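# Seat the lid fully onto the upright box

## Task

Set the lid onto the box right side up and pressed fully down, damaging neither the lid nor the box, and leave the box standing upright on the table.

## Robot and tools

Robot and frames. Two arms, left_arm and right_arm, face each other across the table. In the scene frame (origin at table centre, +z up, table top at z = +0.020 m) left_arm's base sits at (-0.010, +0.458, +0.039) m, quat_wxyz (+0.705, 0, 0, -0.709), on the +y side; right_arm's base is at (-0.013, -0.459, +0.039) m, quat_wxyz (+0.712, 0, 0, +0.702). Arm names do not match left/right in images. Every hand pose, velocity, target and offset for an arm is expressed in that arm's own base frame; rotations turn about the Hand target's position. Each gripper's fingers point along its +x and close along its y. end_effector_position is the midpoint between the fingers, 3 to 4 cm behind the tips; only the final 1.5 cm of each finger's inner face is flat.

execute_actions(actions, cameras). actions is a list of actions; each action is a list of up to 15 rows, one row per 1/30 s step, and a short action repeats its last row until 15 steps (0.5 s). A row is always 14 numbers in [-1, 1] covering both arms: left_arm dx, dy, dz, rx, ry, rz, opening, then right_arm in the same order. The six pose numbers are offsets, not poses: each row counts from that arm's Hand target as it stood when the action began (not from the previous row), along the arm's base axes, with 1.0 = 0.6 m or 180 degrees; rx, ry, rz form a single rotation vector. Because each new action starts from the updated Hand target, sending the same offset again moves further. A translation longer than 1.0 gets scaled back. Six zeros mean no new pose but re-request the current Hand target. Opening is absolute: +1 fully open (0.080 m), -1 closed; empty fingers touch near -0.78. Closing fully needs about 0.6 s. cameras: list of names (cam_high, cam_low, cam_left_wrist, cam_right_wrist), ["all"], or []; images arrive by default only for an empty actions list.

move(target, speed, blend, opening_speed, grip_force, blocking, cameras). target is either one 14-number row or a list of up to 15 rows in the same layout and scale; every row is an offset from the Hand targets at the move's start, not from the preceding row. Grippers travel straight lines, all finishing together, capped at 10 s; paths do not avoid obstacles or the other arm. speed: top path speed in m/s, 0.002 to 4.3, default 0.25 (turning at up to twice that in rad/s); one value or one per target. blend: corner rounding in m per target, default 0 (stop at each). opening_speed: rate of finger command change per second on the -1..+1 scale, at least 0.2. grip_force: newtons per finger pad, 8 to 34, one value or one per arm; it persists until changed. blocking=false returns after 0.5 s while the move continues. Changed openings in later rows apply only once everything has come to rest there. The result adds a move: line, e.g. done (within 8 mm and 2 degrees), off_target, moving, held, blocked, fault, plus limits=paced (pose clipped) or limits=held (steps withheld). An arm given all-zero offsets is sent no pose.

wait(seconds): 0 to 3600, lets time pass with no new command; a running move continues. stop(): brakes the running move (braking needs room). zoom_image(camera, region): region [x0, y0, x1, y1] in pixels of that camera's latest image, at most 504 by 504; images are 672x504. finished_scene(scene): ends the current scene, irreversibly; call nothing else after it in that reply.

Reading results. Each arm reports end_effector_position (m), end_effector_quat_wxyz and velocities (left out when joints are at rest), Hand target (the last commanded pose after clipping, the base for the next offsets), Tool commands, grip_measured (same scale as opening, error up to about 2 mm; under a hard squeeze it reads up to 0.089 below the part width), Joint positions (last entry is finger opening in metres), Joint torques and External joint torques (estimated outside load, including friction and held weight). Printed poses may be off by a few cm. MOTOR HOT, FAULT and blocked lines signal trouble.

Control habits. Orientation commands are clipped to within 32 degrees of the measured one per step. Friction and weight leave the gripper low, short or tilted, especially at long reach; check after each move and correct with an explicit offset. To grip, command about 0.08 below the grip_measured value at first contact; less gives a softer hold. Use a low grip_force and slow speeds near the lid and box so neither is crushed; a fast close still squeezes hard. To release a push, command the target back beyond the gripper.

Avoid: arms or grippers or wrist cameras touching each other (a moderate hit can fail the task), closing on the other arm's fingers, camera cables rubbing objects or the table, paths passing near an arm's own base, big single-step targets (OVER-SPEED fault), hard hits or pushes, and any object leaving the table. Contact torque limits (N m): waist 17.8, shoulder 22, elbow 22, wrist pitch 5.8, wrist yaw 5.78, wrist roll 5.42; exceeding one stops that arm for 10 s. Joint ranges (rad): waist -3.054 to 3.054, shoulder 0 to 3.142, elbow 0 to 2.356, wrist pitch and yaw -1.571 to 1.571, wrist roll -3.142 to 3.142. Holding loads, stretched poses or pushing at unreachable targets heats motors; at 95 °C the arm is held or goes limp. Loose objects may occasionally be nudged by outside forces.

Each tool is called after "Request:" in YAML: its name, and indented under it one key for each argument.

## Session

I'll start by looking at the scene.

Request:
execute_actions:
  actions: []

Scene clock: 0.00 s.
left_arm: end_effector_position=(+0.0896, +0.2066, +0.0935) grip_measured=+1.000 end_effector_quat_wxyz=(+0.495, -0.475, +0.454, +0.568) | right_arm: end_effector_position=(+0.2500, +0.1274, +0.0810) grip_measured=+1.000 end_effector_quat_wxyz=(+0.677, -0.233, +0.495, +0.492)
Joint positions: left_arm=[1.086 1.334 0.893 -1.041 -0.113 -0.574 0.08] | right_arm=[0.246 1.518 0.939 -0.847 -0.43 -0.831 0.08]
Joint velocities: within noise
Joint torques (N m): no reading
External joint torques (N m): no reading
Heat: left arm: hottest wrist pitch 35 °C (+0.0 °C/min); right arm: hottest wrist yaw 34 °C (+0.0 °C/min).
Hand target: left_arm +0.0901, +0.2078, +0.0953; +0.497, -0.474, +0.452, +0.569 | right_arm +0.2512, +0.1279, +0.0832; +0.679, -0.234, +0.491, +0.492
Tool commands: left_gripper/opening=+1.0 right_gripper/opening=+1.0

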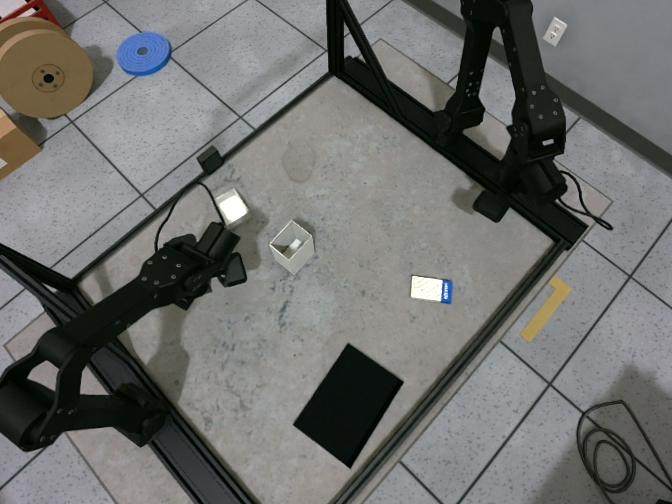

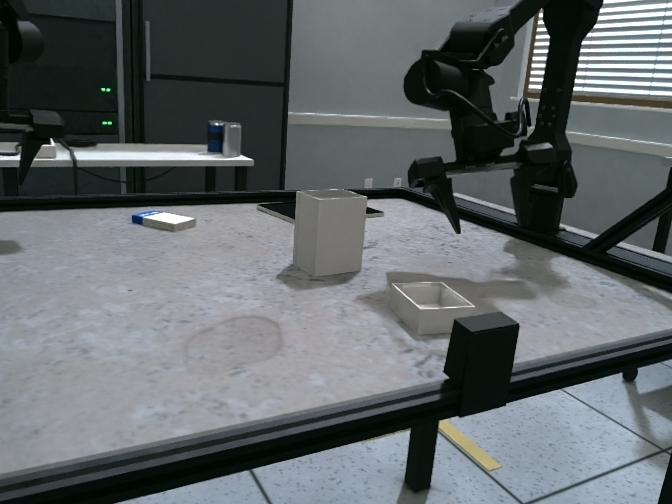

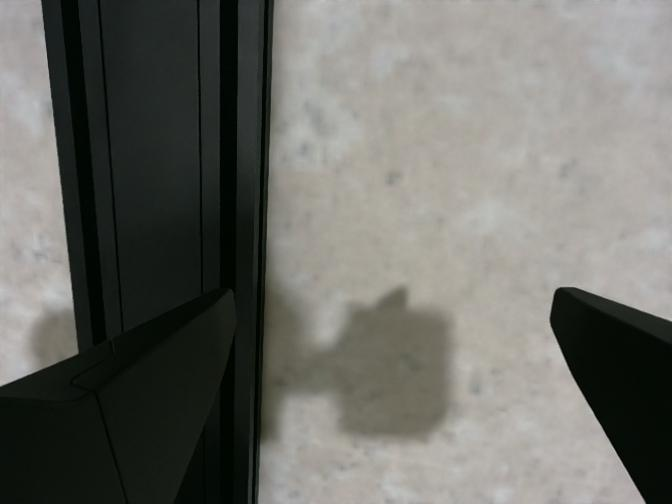

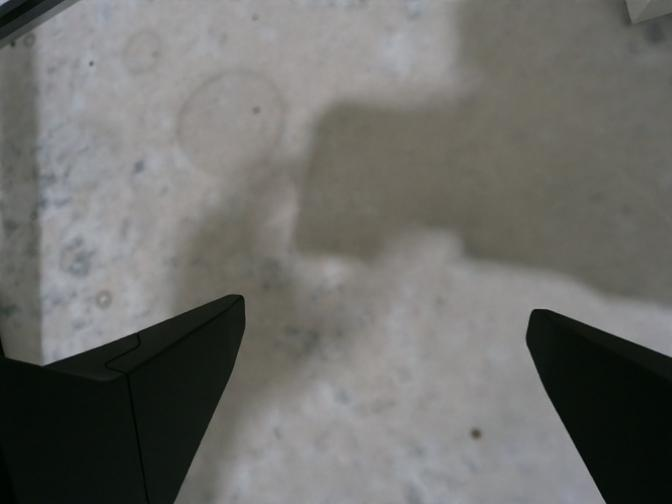

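Request:
zoom_image:
  camera: "cam_high"
  region: [160, 150, 340, 285]

Request:
zoom_image:
  camera: "cam_low"
  region: [260, 120, 580, 360]

Scaled by 2.800 from the camera's image (finer frame: 960x720).

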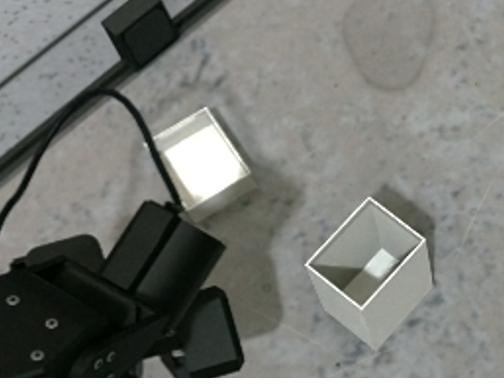

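Scaled by 1.575 from the camera's image (finer frame: 960x720).

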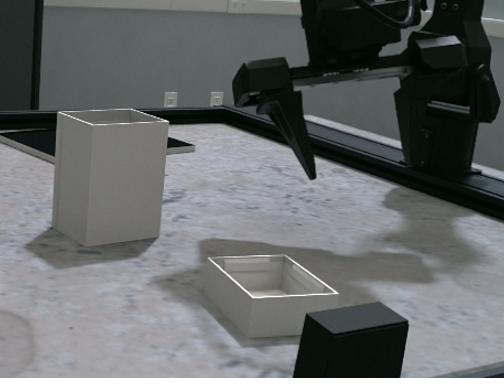

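Request:
move:
  target: [0.495, -0.636, 0.083, 0.0143, -0.0462, -0.649, 1.0, -0.083, -0.167, 0.1, 0, 0, 0, 1.0]
  speed: 0.4
  cameras: ["all"]

Scene clock: 397.17 s.
left_arm: end_effector_position=(+0.3840, -0.1716, +0.1417) grip_measured=+1.000 end_effector_quat_wxyz=(+0.777, +0.112, +0.603, -0.143) | right_arm: end_effector_position=(+0.1990, +0.0283, +0.1378) grip_measured=+1.000 end_effector_quat_wxyz=(+0.674, -0.228, +0.499, +0.495)
Joint positions: left_arm=[-0.427 1.937 1.708 -1.093 -0.018 -0.059 0.08] | right_arm=[-0.189 1.32 1.006 -1.334 -0.448 -1.312 0.08]
Joint torques (N m): left_arm=[-0.06 -7.67 7.23 0.92 0.19 0.14] | right_arm=[-0.35 -5.62 7.52 0.01 -0.4 -0.11]
External joint torques (N m): left_arm=[-0.05 0.47 1.6 0.23 0.19 0.14] | right_arm=[-0.36 -2.24 2.33 -0.16 -0.1 -0.1]
Heat: left arm: hottest elbow 38 °C (+1.0 °C/min); right arm: hottest elbow 38 °C (+0.0 °C/min).
Hand target: left_arm +0.3872, -0.1738, +0.1451; +0.780, +0.112, +0.598, -0.147 | right_arm +0.2014, +0.0277, +0.1431; +0.679, -0.234, +0.491, +0.492
Off the commanded pose: left_arm 0.005 m, 1 deg | right_arm 0.006 m, 1 deg.
move: done

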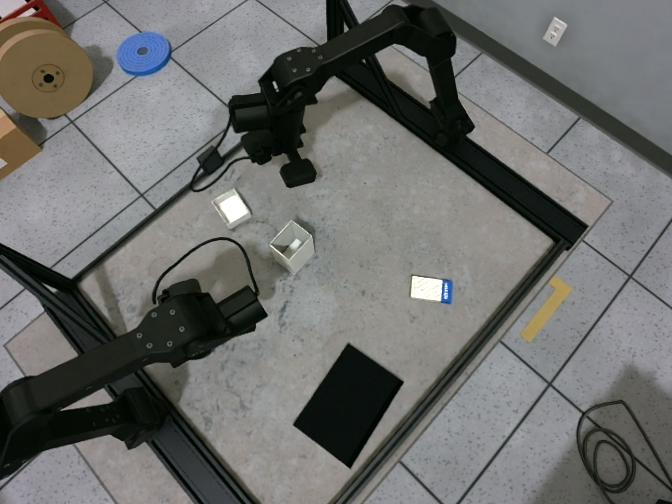

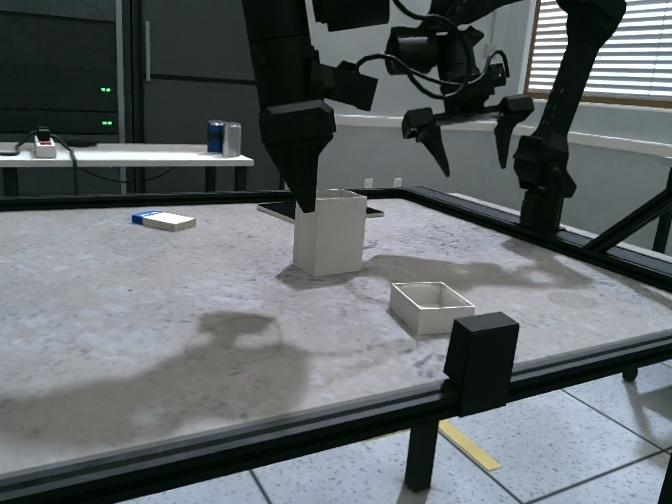

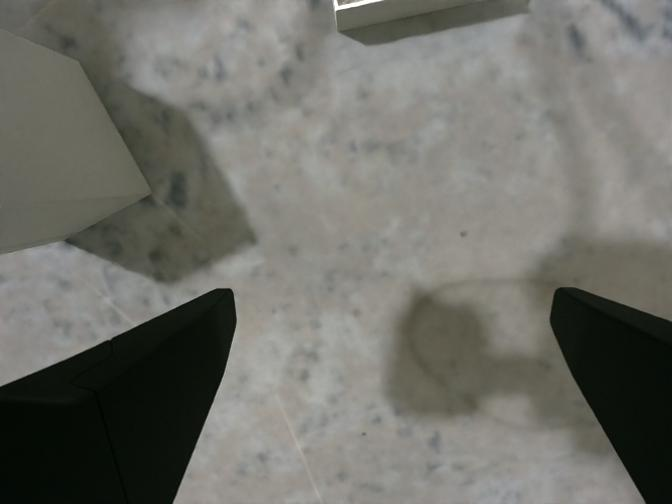

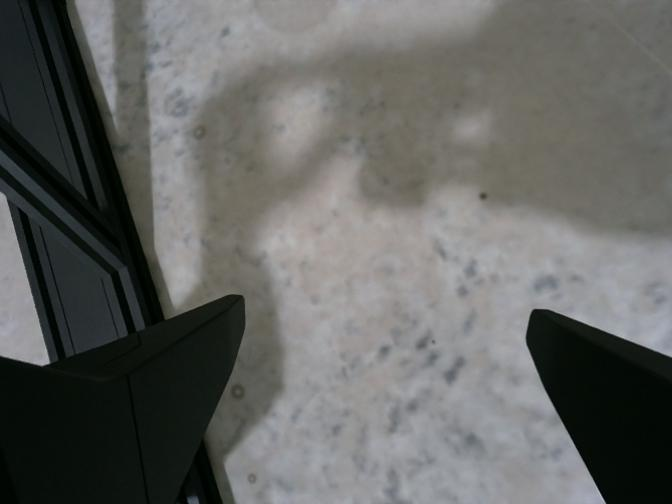

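Request:
move:
  target: [0.0777, -0.0303, -0.05, 0, 0, 0, 1.0, 0, 0, 0, 0, 0, 0, 1.0]
  speed: 0.25
  cameras: ["cam_high", "cam_left_wrist"]

Scene clock: 430.47 s.
left_arm: end_effector_position=(+0.4304, -0.1911, +0.1115) grip_measured=+1.000 end_effector_quat_wxyz=(+0.777, +0.113, +0.603, -0.144) | right_arm: end_effector_position=(+0.1990, +0.0283, +0.1378) grip_measured=+1.000 end_effector_quat_wxyz=(+0.674, -0.228, +0.499, +0.495)
Joint positions: left_arm=[-0.423 2.152 1.906 -1.076 -0.016 -0.053 0.08] | right_arm=[-0.189 1.32 1.006 -1.334 -0.448 -1.312 0.08]
Joint torques (N m): left_arm=[0.23 -9.19 7.1 0.93 0.2 0.14] | right_arm=[-0.42 -5.49 7.52 0.02 -0.39 -0.14]
External joint torques (N m): left_arm=[0.24 0.44 1.39 0.23 0.2 0.14] | right_arm=[-0.4 -2.12 2.35 -0.15 -0.1 -0.14]
Heat: left arm: hottest elbow 44 °C (+6.1 °C/min); right arm: hottest elbow 41 °C (+3.0 °C/min).
Hand target: left_arm +0.4338, -0.1920, +0.1152; +0.780, +0.112, +0.598, -0.147 | right_arm +0.2014, +0.0277, +0.1431; +0.679, -0.234, +0.491, +0.492
Off the commanded pose: left_arm 0.005 m, 1 deg | right_arm 0.006 m, 1 deg.
move: done

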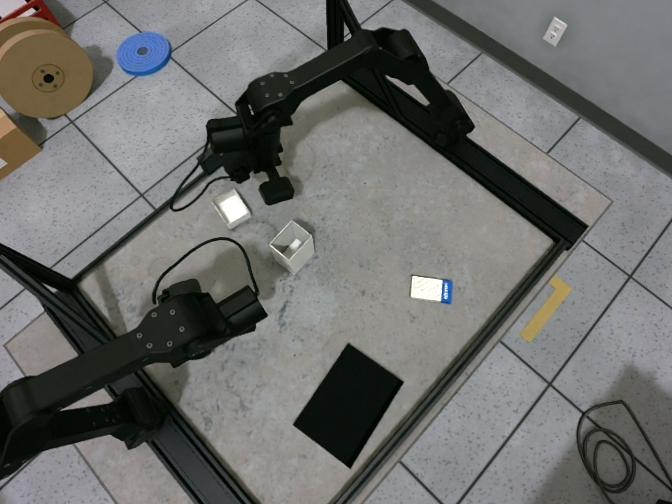

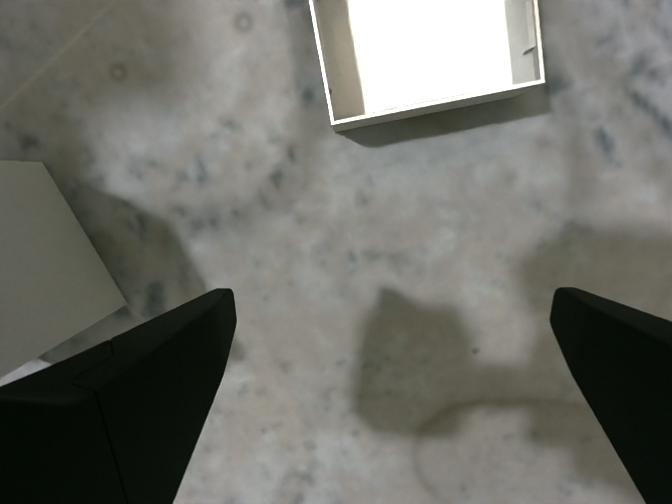

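Request:
zoom_image:
  camera: "cam_left_wrist"
  region: [290, 0, 570, 150]

Scaled by 1.800 from the camera's image (finer frame: 960x720).

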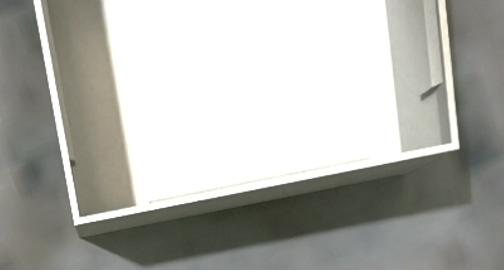

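Request:
move:
  target: [-0.357, 0.32, 0.142, 0, 0, 0, 1.0, 0.3477, 0.3622, -0.0385, -0.1461, -0.0111, 0.0943, 1.0]
  speed: 0.3
  cameras: ["all"]

Scene clock: 682.17 s.
left_arm: end_effector_position=(+0.2212, +0.0003, +0.2009) grip_measured=+1.000 end_effector_quat_wxyz=(+0.780, +0.112, +0.599, -0.144) | right_arm: end_effector_position=(+0.4074, +0.2443, +0.1193) grip_measured=+1.000 end_effector_quat_wxyz=(+0.565, -0.464, +0.508, +0.455)
Joint positions: left_arm=[0.075 1.203 1.212 -1.343 0.108 0.43 0.08] | right_arm=[0.54 2.375 2.335 -1.45 -0.001 -0.876 0.08]
Joint torques (N m): left_arm=[0.2 -3.85 4.63 0.93 0.34 0.12] | right_arm=[-0.16 -12.2 7.65 0.26 0.08 0.09]
External joint torques (N m): left_arm=[0.18 -0.9 -0.85 0.26 0.25 0.12] | right_arm=[-0.14 -1.62 2.27 -0.17 0.12 0.09]
Heat: left arm: hottest shoulder 44 °C (+0.0 °C/min); right arm: hottest elbow 44 °C (+1.0 °C/min).
Hand target: left_arm +0.2196, +0.0000, +0.2003; +0.780, +0.112, +0.598, -0.147 | right_arm +0.4100, +0.2449, +0.1201; +0.537, -0.460, +0.538, +0.458
Off the commanded pose: left_arm 0.002 m, 0 deg | right_arm 0.003 m, 5 deg.
joint sent to its limit (right arm) — joint 3 (elbow), upper limit, where the elbow is as straight as it goes. The joint targets are off in orientation, not in position.
move: off_target (right_arm)

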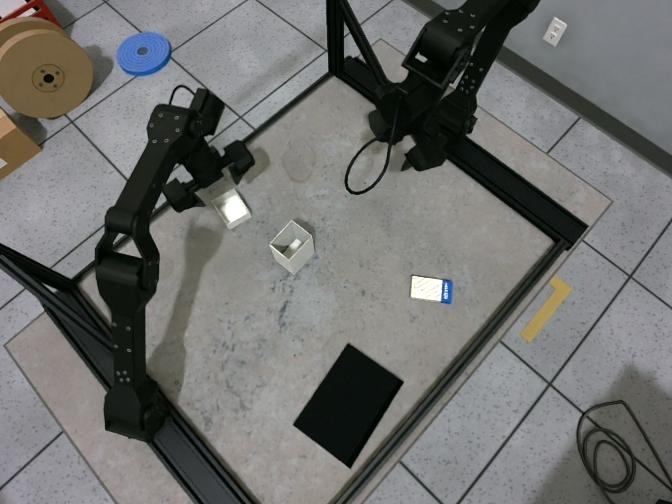

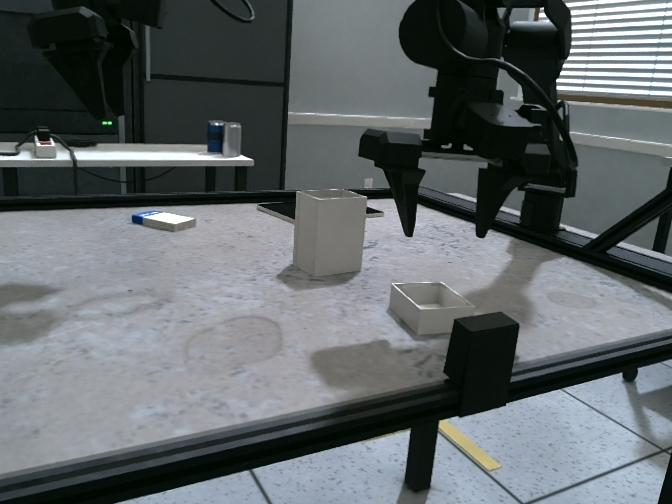

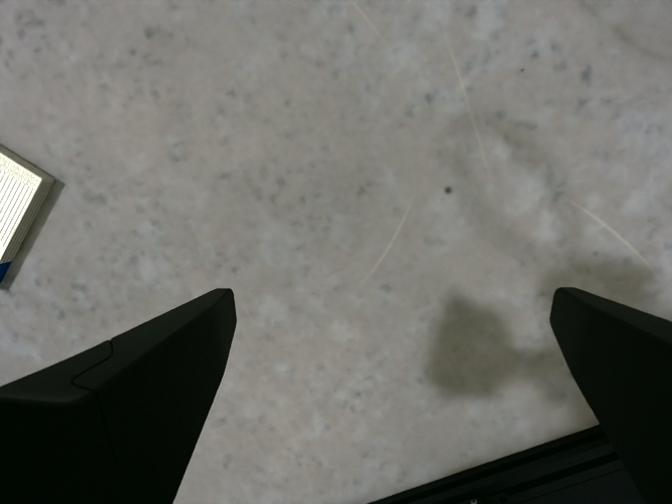

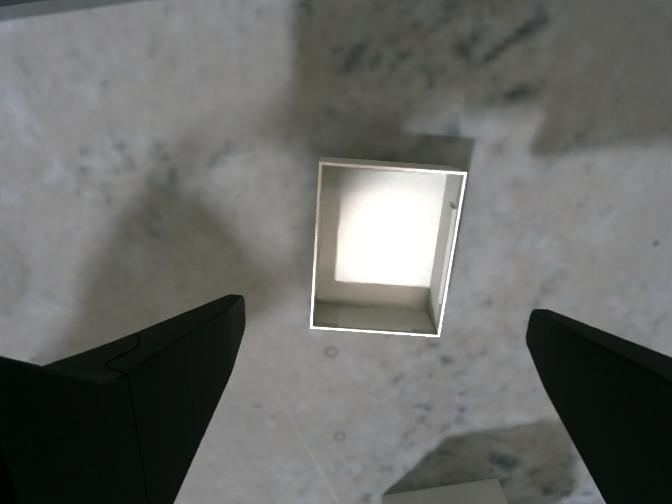

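Request:
move:
  target: [0, 0, 0, 0, 0, 0, 1.0, 0.0188, -0.0205, -0.0668, 0, 0, -0.0194, 1.0]
  speed: 0.2
  cameras: ["cam_right_wrist", "cam_low"]

Scene clock: 757.27 s.
left_arm: end_effector_position=(+0.2212, +0.0003, +0.2009) grip_measured=+1.000 end_effector_quat_wxyz=(+0.780, +0.112, +0.599, -0.144) | right_arm: end_effector_position=(+0.4188, +0.2312, +0.0773) grip_measured=+1.000 end_effector_quat_wxyz=(+0.553, -0.443, +0.549, +0.443)
Joint positions: left_arm=[0.075 1.203 1.212 -1.343 0.108 0.43 0.08] | right_arm=[0.504 2.47 2.34 -1.436 0 -0.85 0.08]
Joint torques (N m): left_arm=[0.16 -3.92 4.51 0.91 0.33 0.17] | right_arm=[0.05 -13.32 7.11 0.59 0.05 0.09]
External joint torques (N m): left_arm=[0.16 -0.96 -0.96 0.25 0.24 0.17] | right_arm=[0.15 -2.33 1.77 0.28 0.09 0.09]
Heat: left arm: hottest elbow 39 °C (-3.0 °C/min); right arm: hottest shoulder 49 °C (+9.1 °C/min).
Hand target: left_arm +0.2196, +0.0000, +0.2004; +0.780, +0.112, +0.598, -0.147 | right_arm +0.4213, +0.2326, +0.0799; +0.551, -0.443, +0.552, +0.442
Off the commanded pose: left_arm 0.002 m, 0 deg | right_arm 0.004 m, 0 deg.
joint sent to its limit (right arm) — joint 3 (elbow), upper limit, where the elbow is as straight as it goes. The joint targets still meet the commanded pose.
move: done
Images, in order (width x height): cam_low 672x504, cam_right_wrist 672x504.

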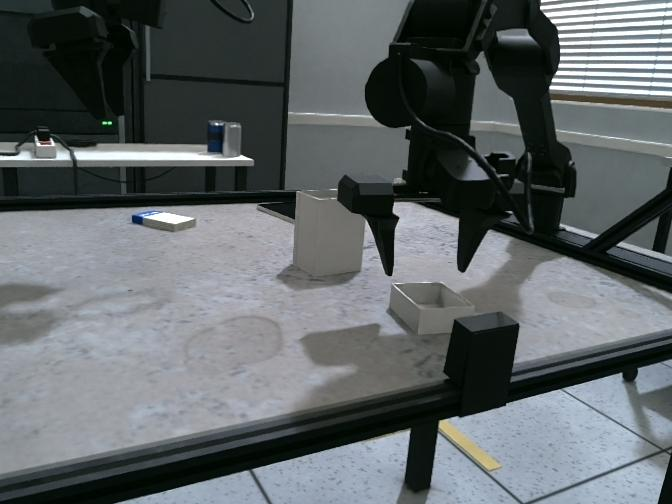

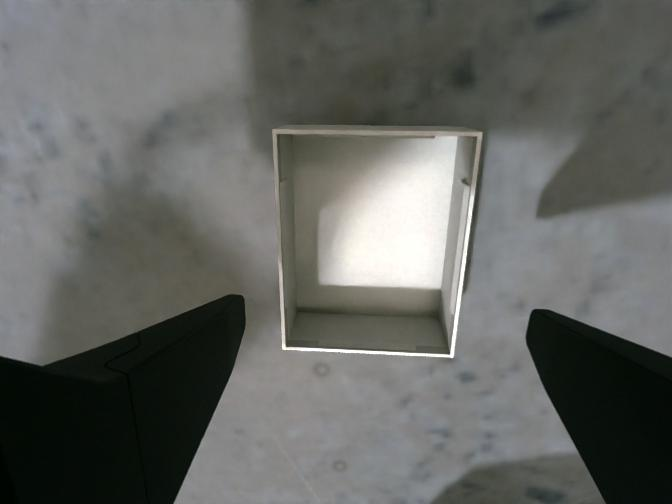

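Request:
move:
  target: [0, 0, 0, 0, 0, 0, 1.0, 0.0022, 0.02, -0.08, 0, 0, 0, 1.0]
  speed: 0.1
  cameras: ["cam_right_wrist", "cam_low"]

Scene clock: 800.63 s.
left_arm: end_effector_position=(+0.2212, +0.0003, +0.2009) grip_measured=+1.000 end_effector_quat_wxyz=(+0.780, +0.112, +0.599, -0.144) | right_arm: end_effector_position=(+0.4233, +0.2443, +0.0350) grip_measured=+1.000 end_effector_quat_wxyz=(+0.553, -0.443, +0.550, +0.443)
Joint positions: left_arm=[0.075 1.203 1.212 -1.343 0.108 0.43 0.08] | right_arm=[0.523 2.527 2.277 -1.317 0 -0.83 0.08]
Joint torques (N m): left_arm=[0.32 -3.93 4.45 0.92 0.33 0.16] | right_arm=[0.18 -13.16 5.64 0.56 0.01 0.11]
External joint torques (N m): left_arm=[0.33 -1.01 -0.99 0.26 0.24 0.16] | right_arm=[0.31 -1.97 0.29 0.24 0.04 0.11]
Heat: left arm: hottest elbow 39 °C (-1.0 °C/min); right arm: hottest shoulder 51 °C (+3.0 °C/min). Fold the right arm in close to its base, or ease its load, before you think long.
Hand target: left_arm +0.2196, +0.0000, +0.2004; +0.780, +0.112, +0.598, -0.147 | right_arm +0.4226, +0.2447, +0.0319; +0.551, -0.443, +0.552, +0.442
Off the commanded pose: left_arm 0.002 m, 0 deg | right_arm 0.003 m, 0 deg.
MOTOR HOT: joint 2 (shoulder) of the right arm reports 51 °C; the controller stops that arm at 95 °C. To cool a motor, set the load down, stop pushing, or move to a pose that needs little force.
move: done
Images, in order (width x height): cam_low 672x504, cam_right_wrist 672x504.

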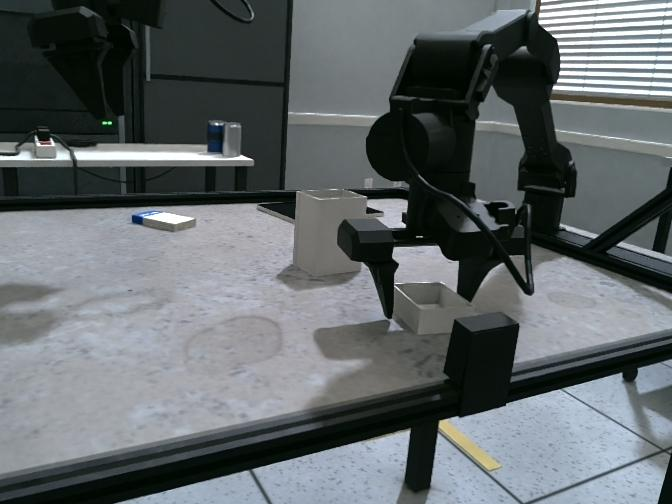

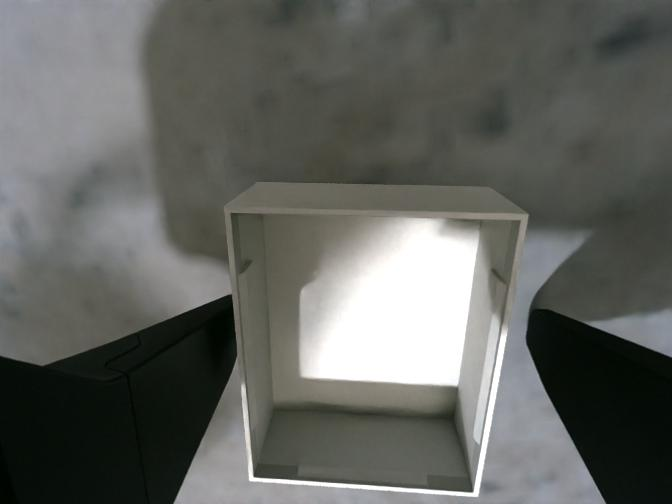

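Request:
move:
  target:
    - [0, 0, 0, 0, 0, 0, 1.0, -0.0065, 0.0015, -0.0165, 0, 0, 0, 1.0]
    - [0, 0, 0, 0, 0, 0, 1.0, -0.0065, 0.0015, -0.0165, 0, 0, 0, 0.3]
  speed: 0.08
  grip_force: 10
  opening_speed: 0.5
  cameras: ["cam_right_wrist", "cam_low"]

Scene clock: 835.07 s.
left_arm: end_effector_position=(+0.2212, +0.0003, +0.2009) grip_measured=+1.000 end_effector_quat_wxyz=(+0.780, +0.112, +0.599, -0.144) | right_arm: end_effector_position=(+0.4243, +0.2450, +0.0282) grip_measured=+0.560 end_effector_quat_wxyz=(+0.559, -0.445, +0.545, +0.438)
Joint positions: left_arm=[0.075 1.203 1.212 -1.343 0.108 0.43 0.08] | right_arm=[0.526 2.513 2.223 -1.26 0.008 -0.823 0.06]
Joint torques (N m): left_arm=[0.29 -4.02 4.47 0.91 0.32 0.14] | right_arm=[0.42 -13.27 4.25 0.28 -0.2 0.09]
External joint torques (N m): left_arm=[0.28 -1.07 -1.04 0.22 0.24 0.14] | right_arm=[0.52 -2.15 -1.1 -0.06 -0.17 0.09]
Heat: left arm: hottest elbow 39 °C (+0.0 °C/min); right arm: hottest shoulder 59 °C (+10.2 °C/min). Fold the right arm in close to its base, or ease its load, before you think long.
Hand target: left_arm +0.2196, +0.0000, +0.2004; +0.780, +0.112, +0.598, -0.147 | right_arm +0.4187, +0.2456, +0.0220; +0.551, -0.443, +0.552, +0.442
Off the commanded pose: left_arm 0.002 m, 0 deg | right_arm 0.008 m, 1 deg.
MOTOR HOT: still on. Joint 2 (shoulder) of the right arm reports 59 °C.
grip_force (N): 10, 10
move: done
Images, in order (width x height): cam_low 672x504, cam_right_wrist 672x504.

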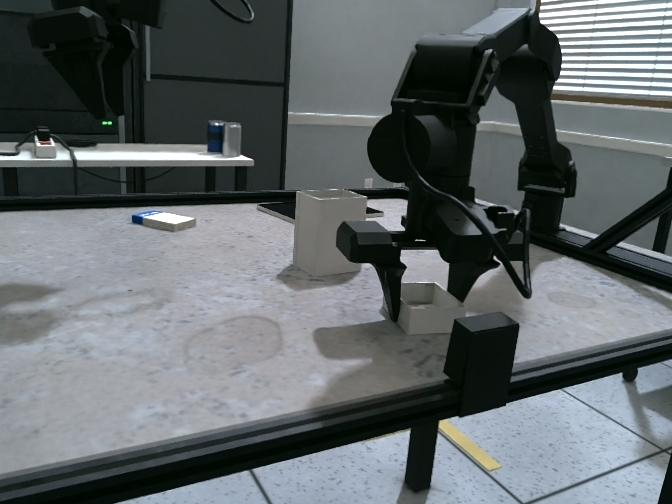

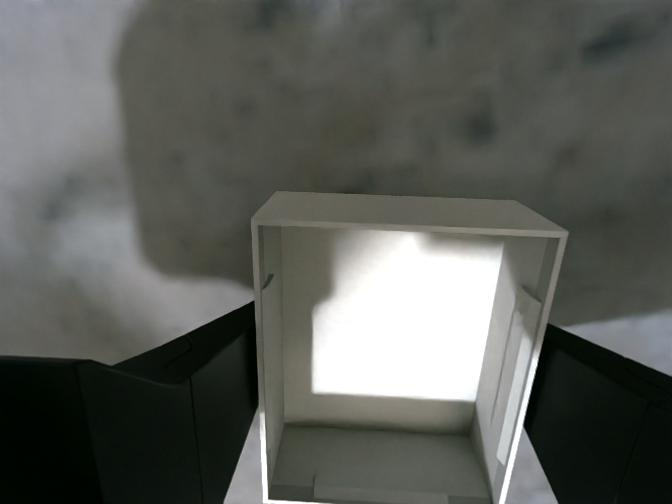

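Request:
move:
  target:
    - [0, 0, 0, 0, 0, 0, 1.0, -0.0145, -0.0177, 0.0967, 0, 0, 0, 0.3]
    - [0, 0, 0, 0, 0, 0, 1.0, -0.0678, -0.0677, 0.1133, 0.3649, -0.2749, -0.2252, 0.3]
  speed: [0.12, 0.3]
  blend: [0.01, 0]
  cameras: ["cam_high", "cam_low", "cam_right_wrist"]

Scene clock: 922.70 s.
left_arm: end_effector_position=(+0.2212, +0.0003, +0.2009) grip_measured=+1.000 end_effector_quat_wxyz=(+0.780, +0.112, +0.599, -0.144) | right_arm: end_effector_position=(+0.3793, +0.2048, +0.0920) grip_measured=+0.560 end_effector_quat_wxyz=(+0.965, -0.023, +0.083, +0.246)
Joint positions: left_arm=[0.075 1.203 1.212 -1.343 0.108 0.43 0.08] | right_arm=[0.493 1.886 0.545 1.169 -0.005 -0.004 0.06]
Joint torques (N m): left_arm=[0.26 -4.07 4.47 0.92 0.31 0.17] | right_arm=[0.26 -7.14 4.16 2.21 0.17 0.16]
External joint torques (N m): left_arm=[0.24 -1.06 -1.04 0.25 0.23 0.17] | right_arm=[0.29 -0.95 0.19 0.6 0.17 0.16]
Heat: left arm: hottest elbow 38 °C (+0.0 °C/min); right arm: hottest shoulder 61 °C (+2.0 °C/min). Fold the right arm in close to its base, or ease its load, before you think long.
Hand target: left_arm +0.2196, +0.0000, +0.2004; +0.780, +0.112, +0.598, -0.147 | right_arm +0.3780, +0.2050, +0.0900; +0.966, -0.021, +0.085, +0.245
Off the commanded pose: left_arm 0.002 m, 0 deg | right_arm 0.002 m, 0 deg.
MOTOR HOT: still on. Joint 2 (shoulder) of the right arm reports 61 °C.
grip_force (N): 10, 10
move: done

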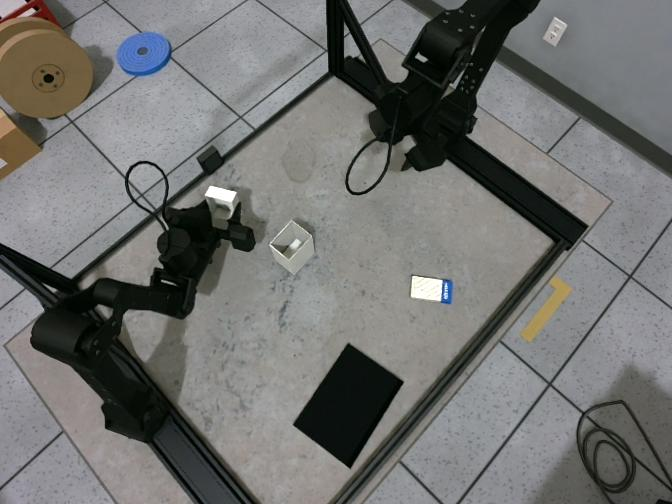

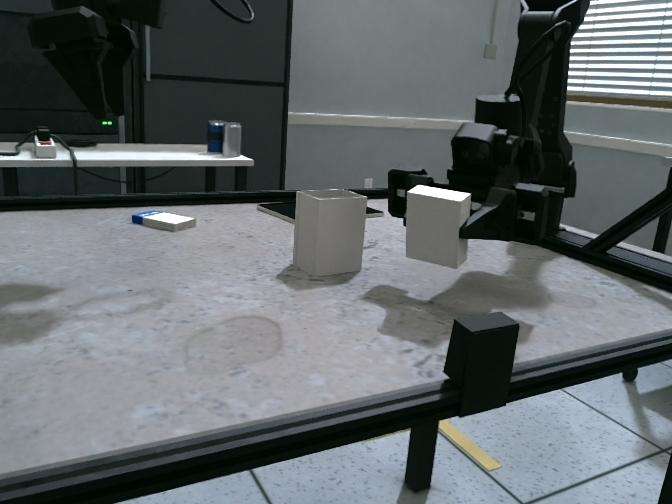

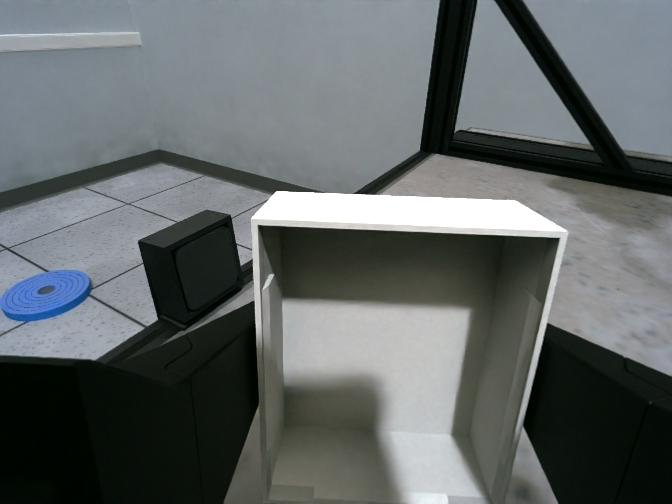

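Request:
move:
  target: [0, 0, 0, 0, 0, 0, 1.0, 0, 0, -0.08, 0, 0, 0, 0.3]
  speed: 0.1
  cameras: ["cam_low", "cam_right_wrist"]

Scene clock: 933.73 s.
left_arm: end_effector_position=(+0.2212, +0.0003, +0.2009) grip_measured=+1.000 end_effector_quat_wxyz=(+0.780, +0.112, +0.599, -0.144) | right_arm: end_effector_position=(+0.3776, +0.2038, +0.0419) grip_measured=+0.560 end_effector_quat_wxyz=(+0.965, -0.024, +0.087, +0.246)
Joint positions: left_arm=[0.075 1.203 1.212 -1.343 0.108 0.43 0.08] | right_arm=[0.493 2.131 0.536 1.414 -0.005 -0.004 0.06]
Joint torques (N m): left_arm=[0.18 -3.95 4.49 0.9 0.3 0.16] | right_arm=[0.33 -7.5 3.74 2.24 0.12 0.2]
External joint torques (N m): left_arm=[0.18 -0.95 -1.06 0.22 0.22 0.16] | right_arm=[0.34 -0.99 1.02 0.65 0.12 0.2]
Heat: left arm: hottest elbow 38 °C (+0.0 °C/min); right arm: hottest shoulder 57 °C (-3.0 °C/min). Fold the right arm in close to its base, or ease its load, before you think long.
Hand target: left_arm +0.2196, +0.0000, +0.2004; +0.780, +0.112, +0.598, -0.147 | right_arm +0.3780, +0.2050, +0.0419; +0.966, -0.021, +0.085, +0.245
Off the commanded pose: left_arm 0.002 m, 0 deg | right_arm 0.001 m, 0 deg.
MOTOR HOT: still on. Joint 2 (shoulder) of the right arm reports 57 °C.
grip_force (N): 10, 10
move: done

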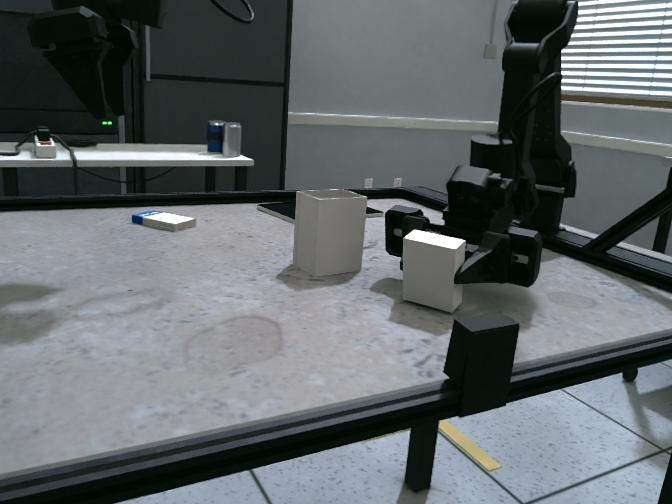

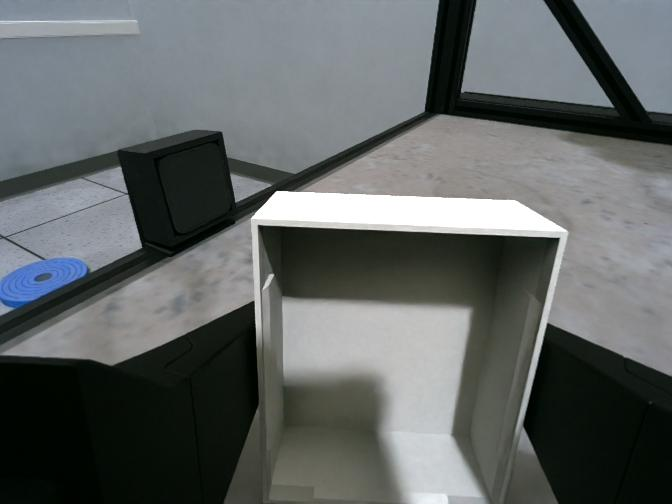

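Request:
zoom_image:
  camera: "cam_low"
  region: [360, 180, 560, 330]

Scaled by 2.520 from the camera's image (finer frame: 960x720).

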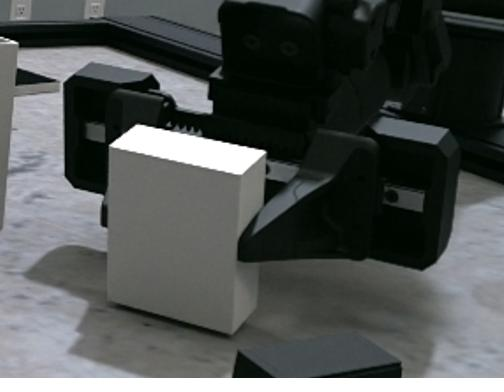

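Request:
move:
  target: [0, 0, 0, 0, 0, 0, 1.0, 0, 0, -0.0117, 0, 0, 0, 0.3]
  speed: 0.05
  cameras: ["cam_low"]

Request:
zoom_image:
  camera: "cam_low"
  region: [360, 180, 560, 330]

Scene clock: 950.43 s.
left_arm: end_effector_position=(+0.2212, +0.0003, +0.2009) grip_measured=+1.000 end_effector_quat_wxyz=(+0.780, +0.112, +0.599, -0.144) | right_arm: end_effector_position=(+0.3774, +0.2037, +0.0376) grip_measured=+0.560 end_effector_quat_wxyz=(+0.966, -0.023, +0.083, +0.246)
Joint positions: left_arm=[0.075 1.203 1.212 -1.343 0.108 0.43 0.08] | right_arm=[0.493 2.162 0.538 1.453 -0.005 -0.004 0.06]
Joint torques (N m): left_arm=[0.15 -3.92 4.46 0.89 0.32 0.15] | right_arm=[0.32 -6.93 3.96 1.89 0.16 0.17]
External joint torques (N m): left_arm=[0.14 -1.02 -0.98 0.22 0.24 0.15] | right_arm=[0.34 -0.31 1.32 0.28 0.16 0.16]
Heat: left arm: hottest elbow 38 °C (+0.0 °C/min); right arm: hottest shoulder 54 °C (-6.1 °C/min). Fold the right arm in close to its base, or ease its load, before you think long.
Hand target: left_arm +0.2196, +0.0000, +0.2004; +0.780, +0.112, +0.598, -0.147 | right_arm +0.3781, +0.2050, +0.0350; +0.966, -0.021, +0.085, +0.245
Off the commanded pose: left_arm 0.002 m, 0 deg | right_arm 0.003 m, 0 deg.
MOTOR HOT: still on. Joint 2 (shoulder) of the right arm reports 54 °C.
grip_force (N): 10, 10
move: done

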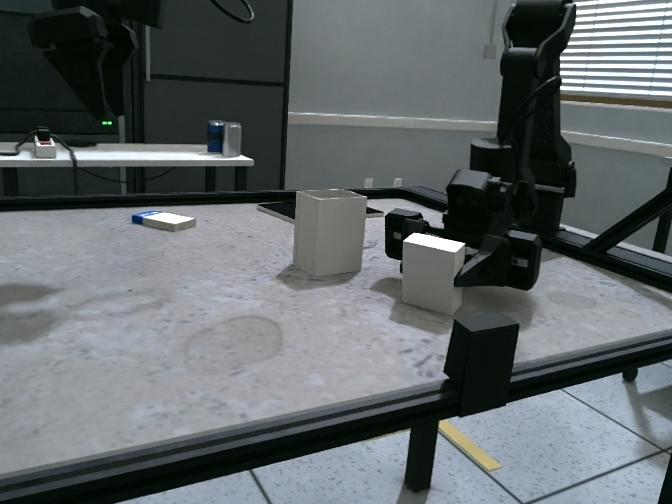

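Scaled by 2.520 from the camera's image (finer frame: 960x720).

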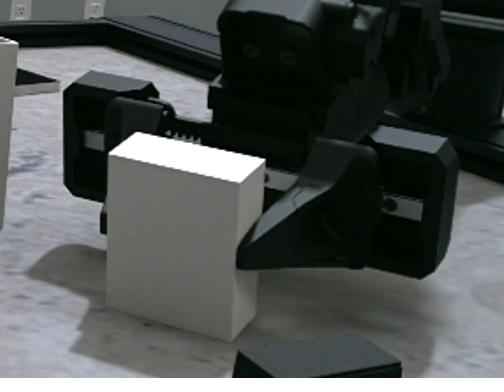

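Request:
move:
  target:
    - [0, 0, 0, 0, 0, 0, 1.0, 0, 0, -0.005, 0, 0, 0, 0.3]
    - [0, 0, 0, 0, 0, 0, 1.0, 0, 0, -0.005, 0, 0, 0, 1.0]
  speed: 0.05
  opening_speed: 0.8
  cameras: ["cam_low", "cam_high", "cam_right_wrist"]

Scene clock: 1007.07 s.
left_arm: end_effector_position=(+0.2212, +0.0003, +0.2009) grip_measured=+1.000 end_effector_quat_wxyz=(+0.780, +0.112, +0.599, -0.144) | right_arm: end_effector_position=(+0.3775, +0.2038, +0.0323) grip_measured=+0.996 end_effector_quat_wxyz=(+0.965, -0.023, +0.085, +0.246)
Joint positions: left_arm=[0.075 1.203 1.212 -1.343 0.108 0.43 0.08] | right_arm=[0.493 2.184 0.541 1.466 -0.005 -0.004 0.08]
Joint torques (N m): left_arm=[0.2 -3.94 4.48 0.91 0.3 0.14] | right_arm=[0.33 -7.63 3.57 1.87 0.16 0.14]
External joint torques (N m): left_arm=[0.19 -0.95 -1.04 0.24 0.22 0.14] | right_arm=[0.33 -0.91 0.99 0.24 0.16 0.14]
Heat: left arm: hottest elbow 38 °C (+0.0 °C/min); right arm: hottest shoulder 46 °C (-8.1 °C/min).
Hand target: left_arm +0.2196, +0.0000, +0.2004; +0.780, +0.112, +0.598, -0.147 | right_arm +0.3780, +0.2050, +0.0318; +0.966, -0.021, +0.085, +0.245
Off the commanded pose: left_arm 0.002 m, 0 deg | right_arm 0.001 m, 0 deg.
MOTOR HOT: cleared for the motors of the right arm.
grip_force (N): 10, 10
move: done
Images, in order (width x height): cam_high 672x504, cam_low 672x504, cam_right_wrist 672x504.

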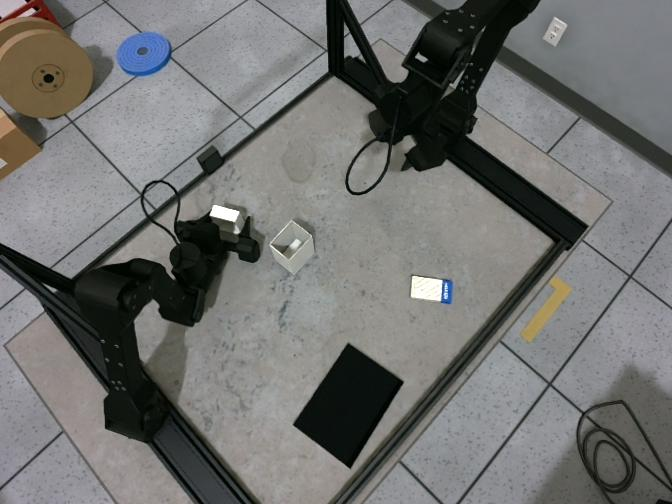

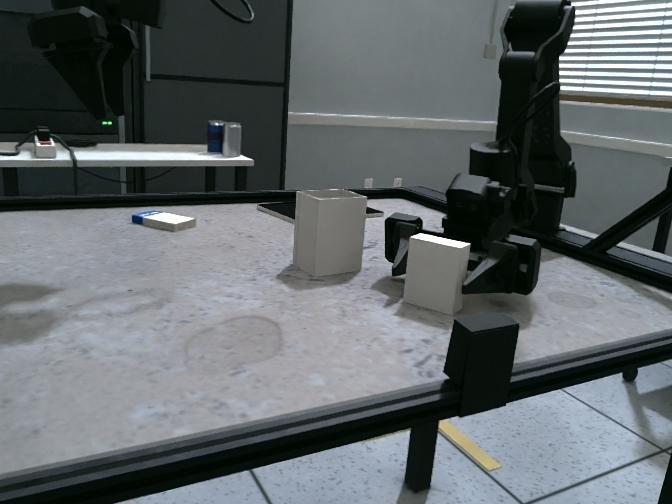

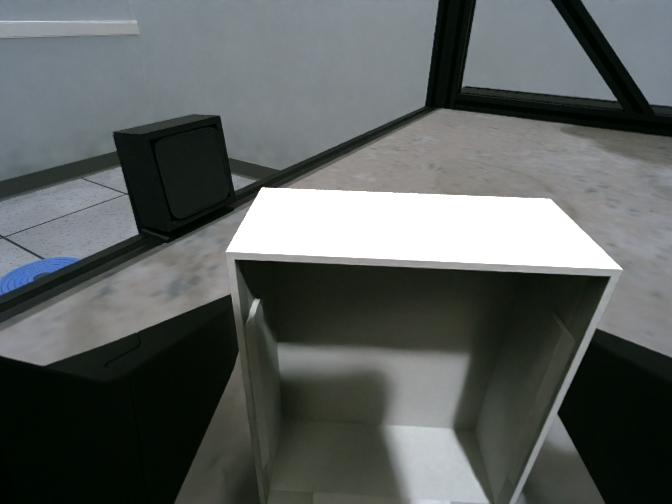

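Request:
move:
  target:
    - [0, 0, 0, 0, 0, 0, 1.0, -0.0176, -0.0095, 0.1, 0, 0, 0, 1.0]
    - [0, 0, 0, 0, 0, 0, 1.0, 0.0305, 0.017, 0.1337, -0.2114, 0.391, 0, 1.0]
  speed: [0.1, 0.4]
  blend: [0.01, 0]
  cameras: ["cam_low", "cam_high", "cam_right_wrist"]

Scene clock: 1034.57 s.
left_arm: end_effector_position=(+0.2212, +0.0003, +0.2009) grip_measured=+1.000 end_effector_quat_wxyz=(+0.780, +0.112, +0.599, -0.144) | right_arm: end_effector_position=(+0.3949, +0.2133, +0.1120) grip_measured=+0.997 end_effector_quat_wxyz=(+0.684, -0.172, +0.687, +0.175)
Joint positions: left_arm=[0.075 1.203 1.212 -1.343 0.108 0.43 0.08] | right_arm=[0.494 2.319 2.211 -1.467 -0.005 -0.002 0.08]
Joint torques (N m): left_arm=[0.2 -3.99 4.51 0.91 0.31 0.16] | right_arm=[0.19 -11.39 7.64 0.19 0.11 0.17]
External joint torques (N m): left_arm=[0.18 -1.01 -0.99 0.24 0.24 0.16] | right_arm=[0.2 -1.29 2.4 -0.11 0.12 0.17]
Heat: left arm: hottest elbow 38 °C (+0.0 °C/min); right arm: hottest shoulder 46 °C (-3.0 °C/min).
Hand target: left_arm +0.2196, +0.0000, +0.2004; +0.780, +0.112, +0.598, -0.147 | right_arm +0.3963, +0.2152, +0.1121; +0.685, -0.173, +0.686, +0.174
Off the commanded pose: left_arm 0.002 m, 0 deg | right_arm 0.002 m, 0 deg.
grip_force (N): 10, 10
move: done
Images, in order (width x height): cam_high 672x504, cam_low 672x504, cam_right_wrist 672x504.

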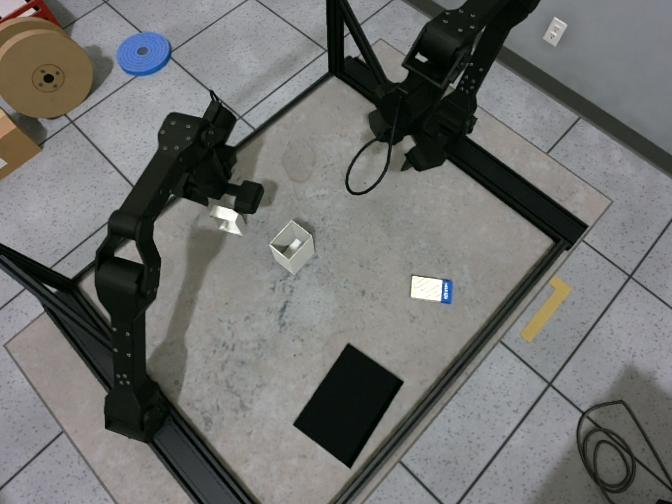

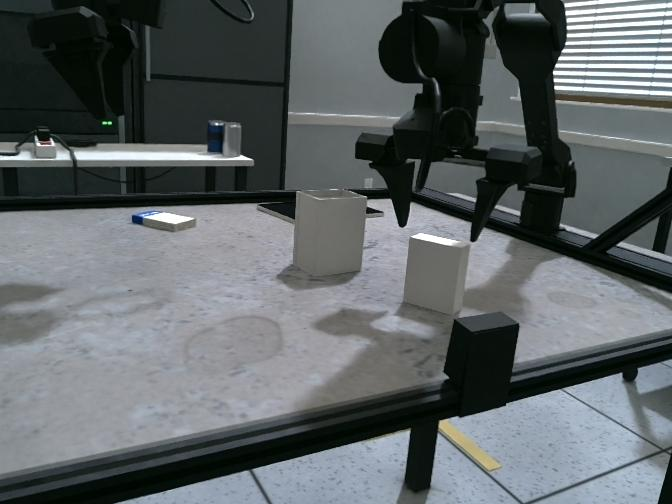

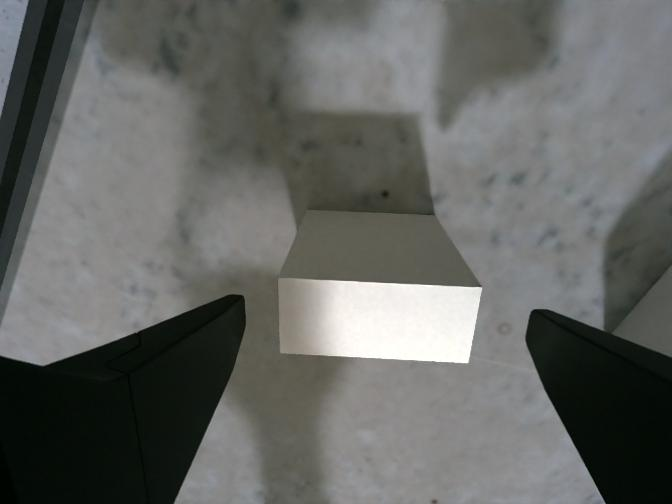

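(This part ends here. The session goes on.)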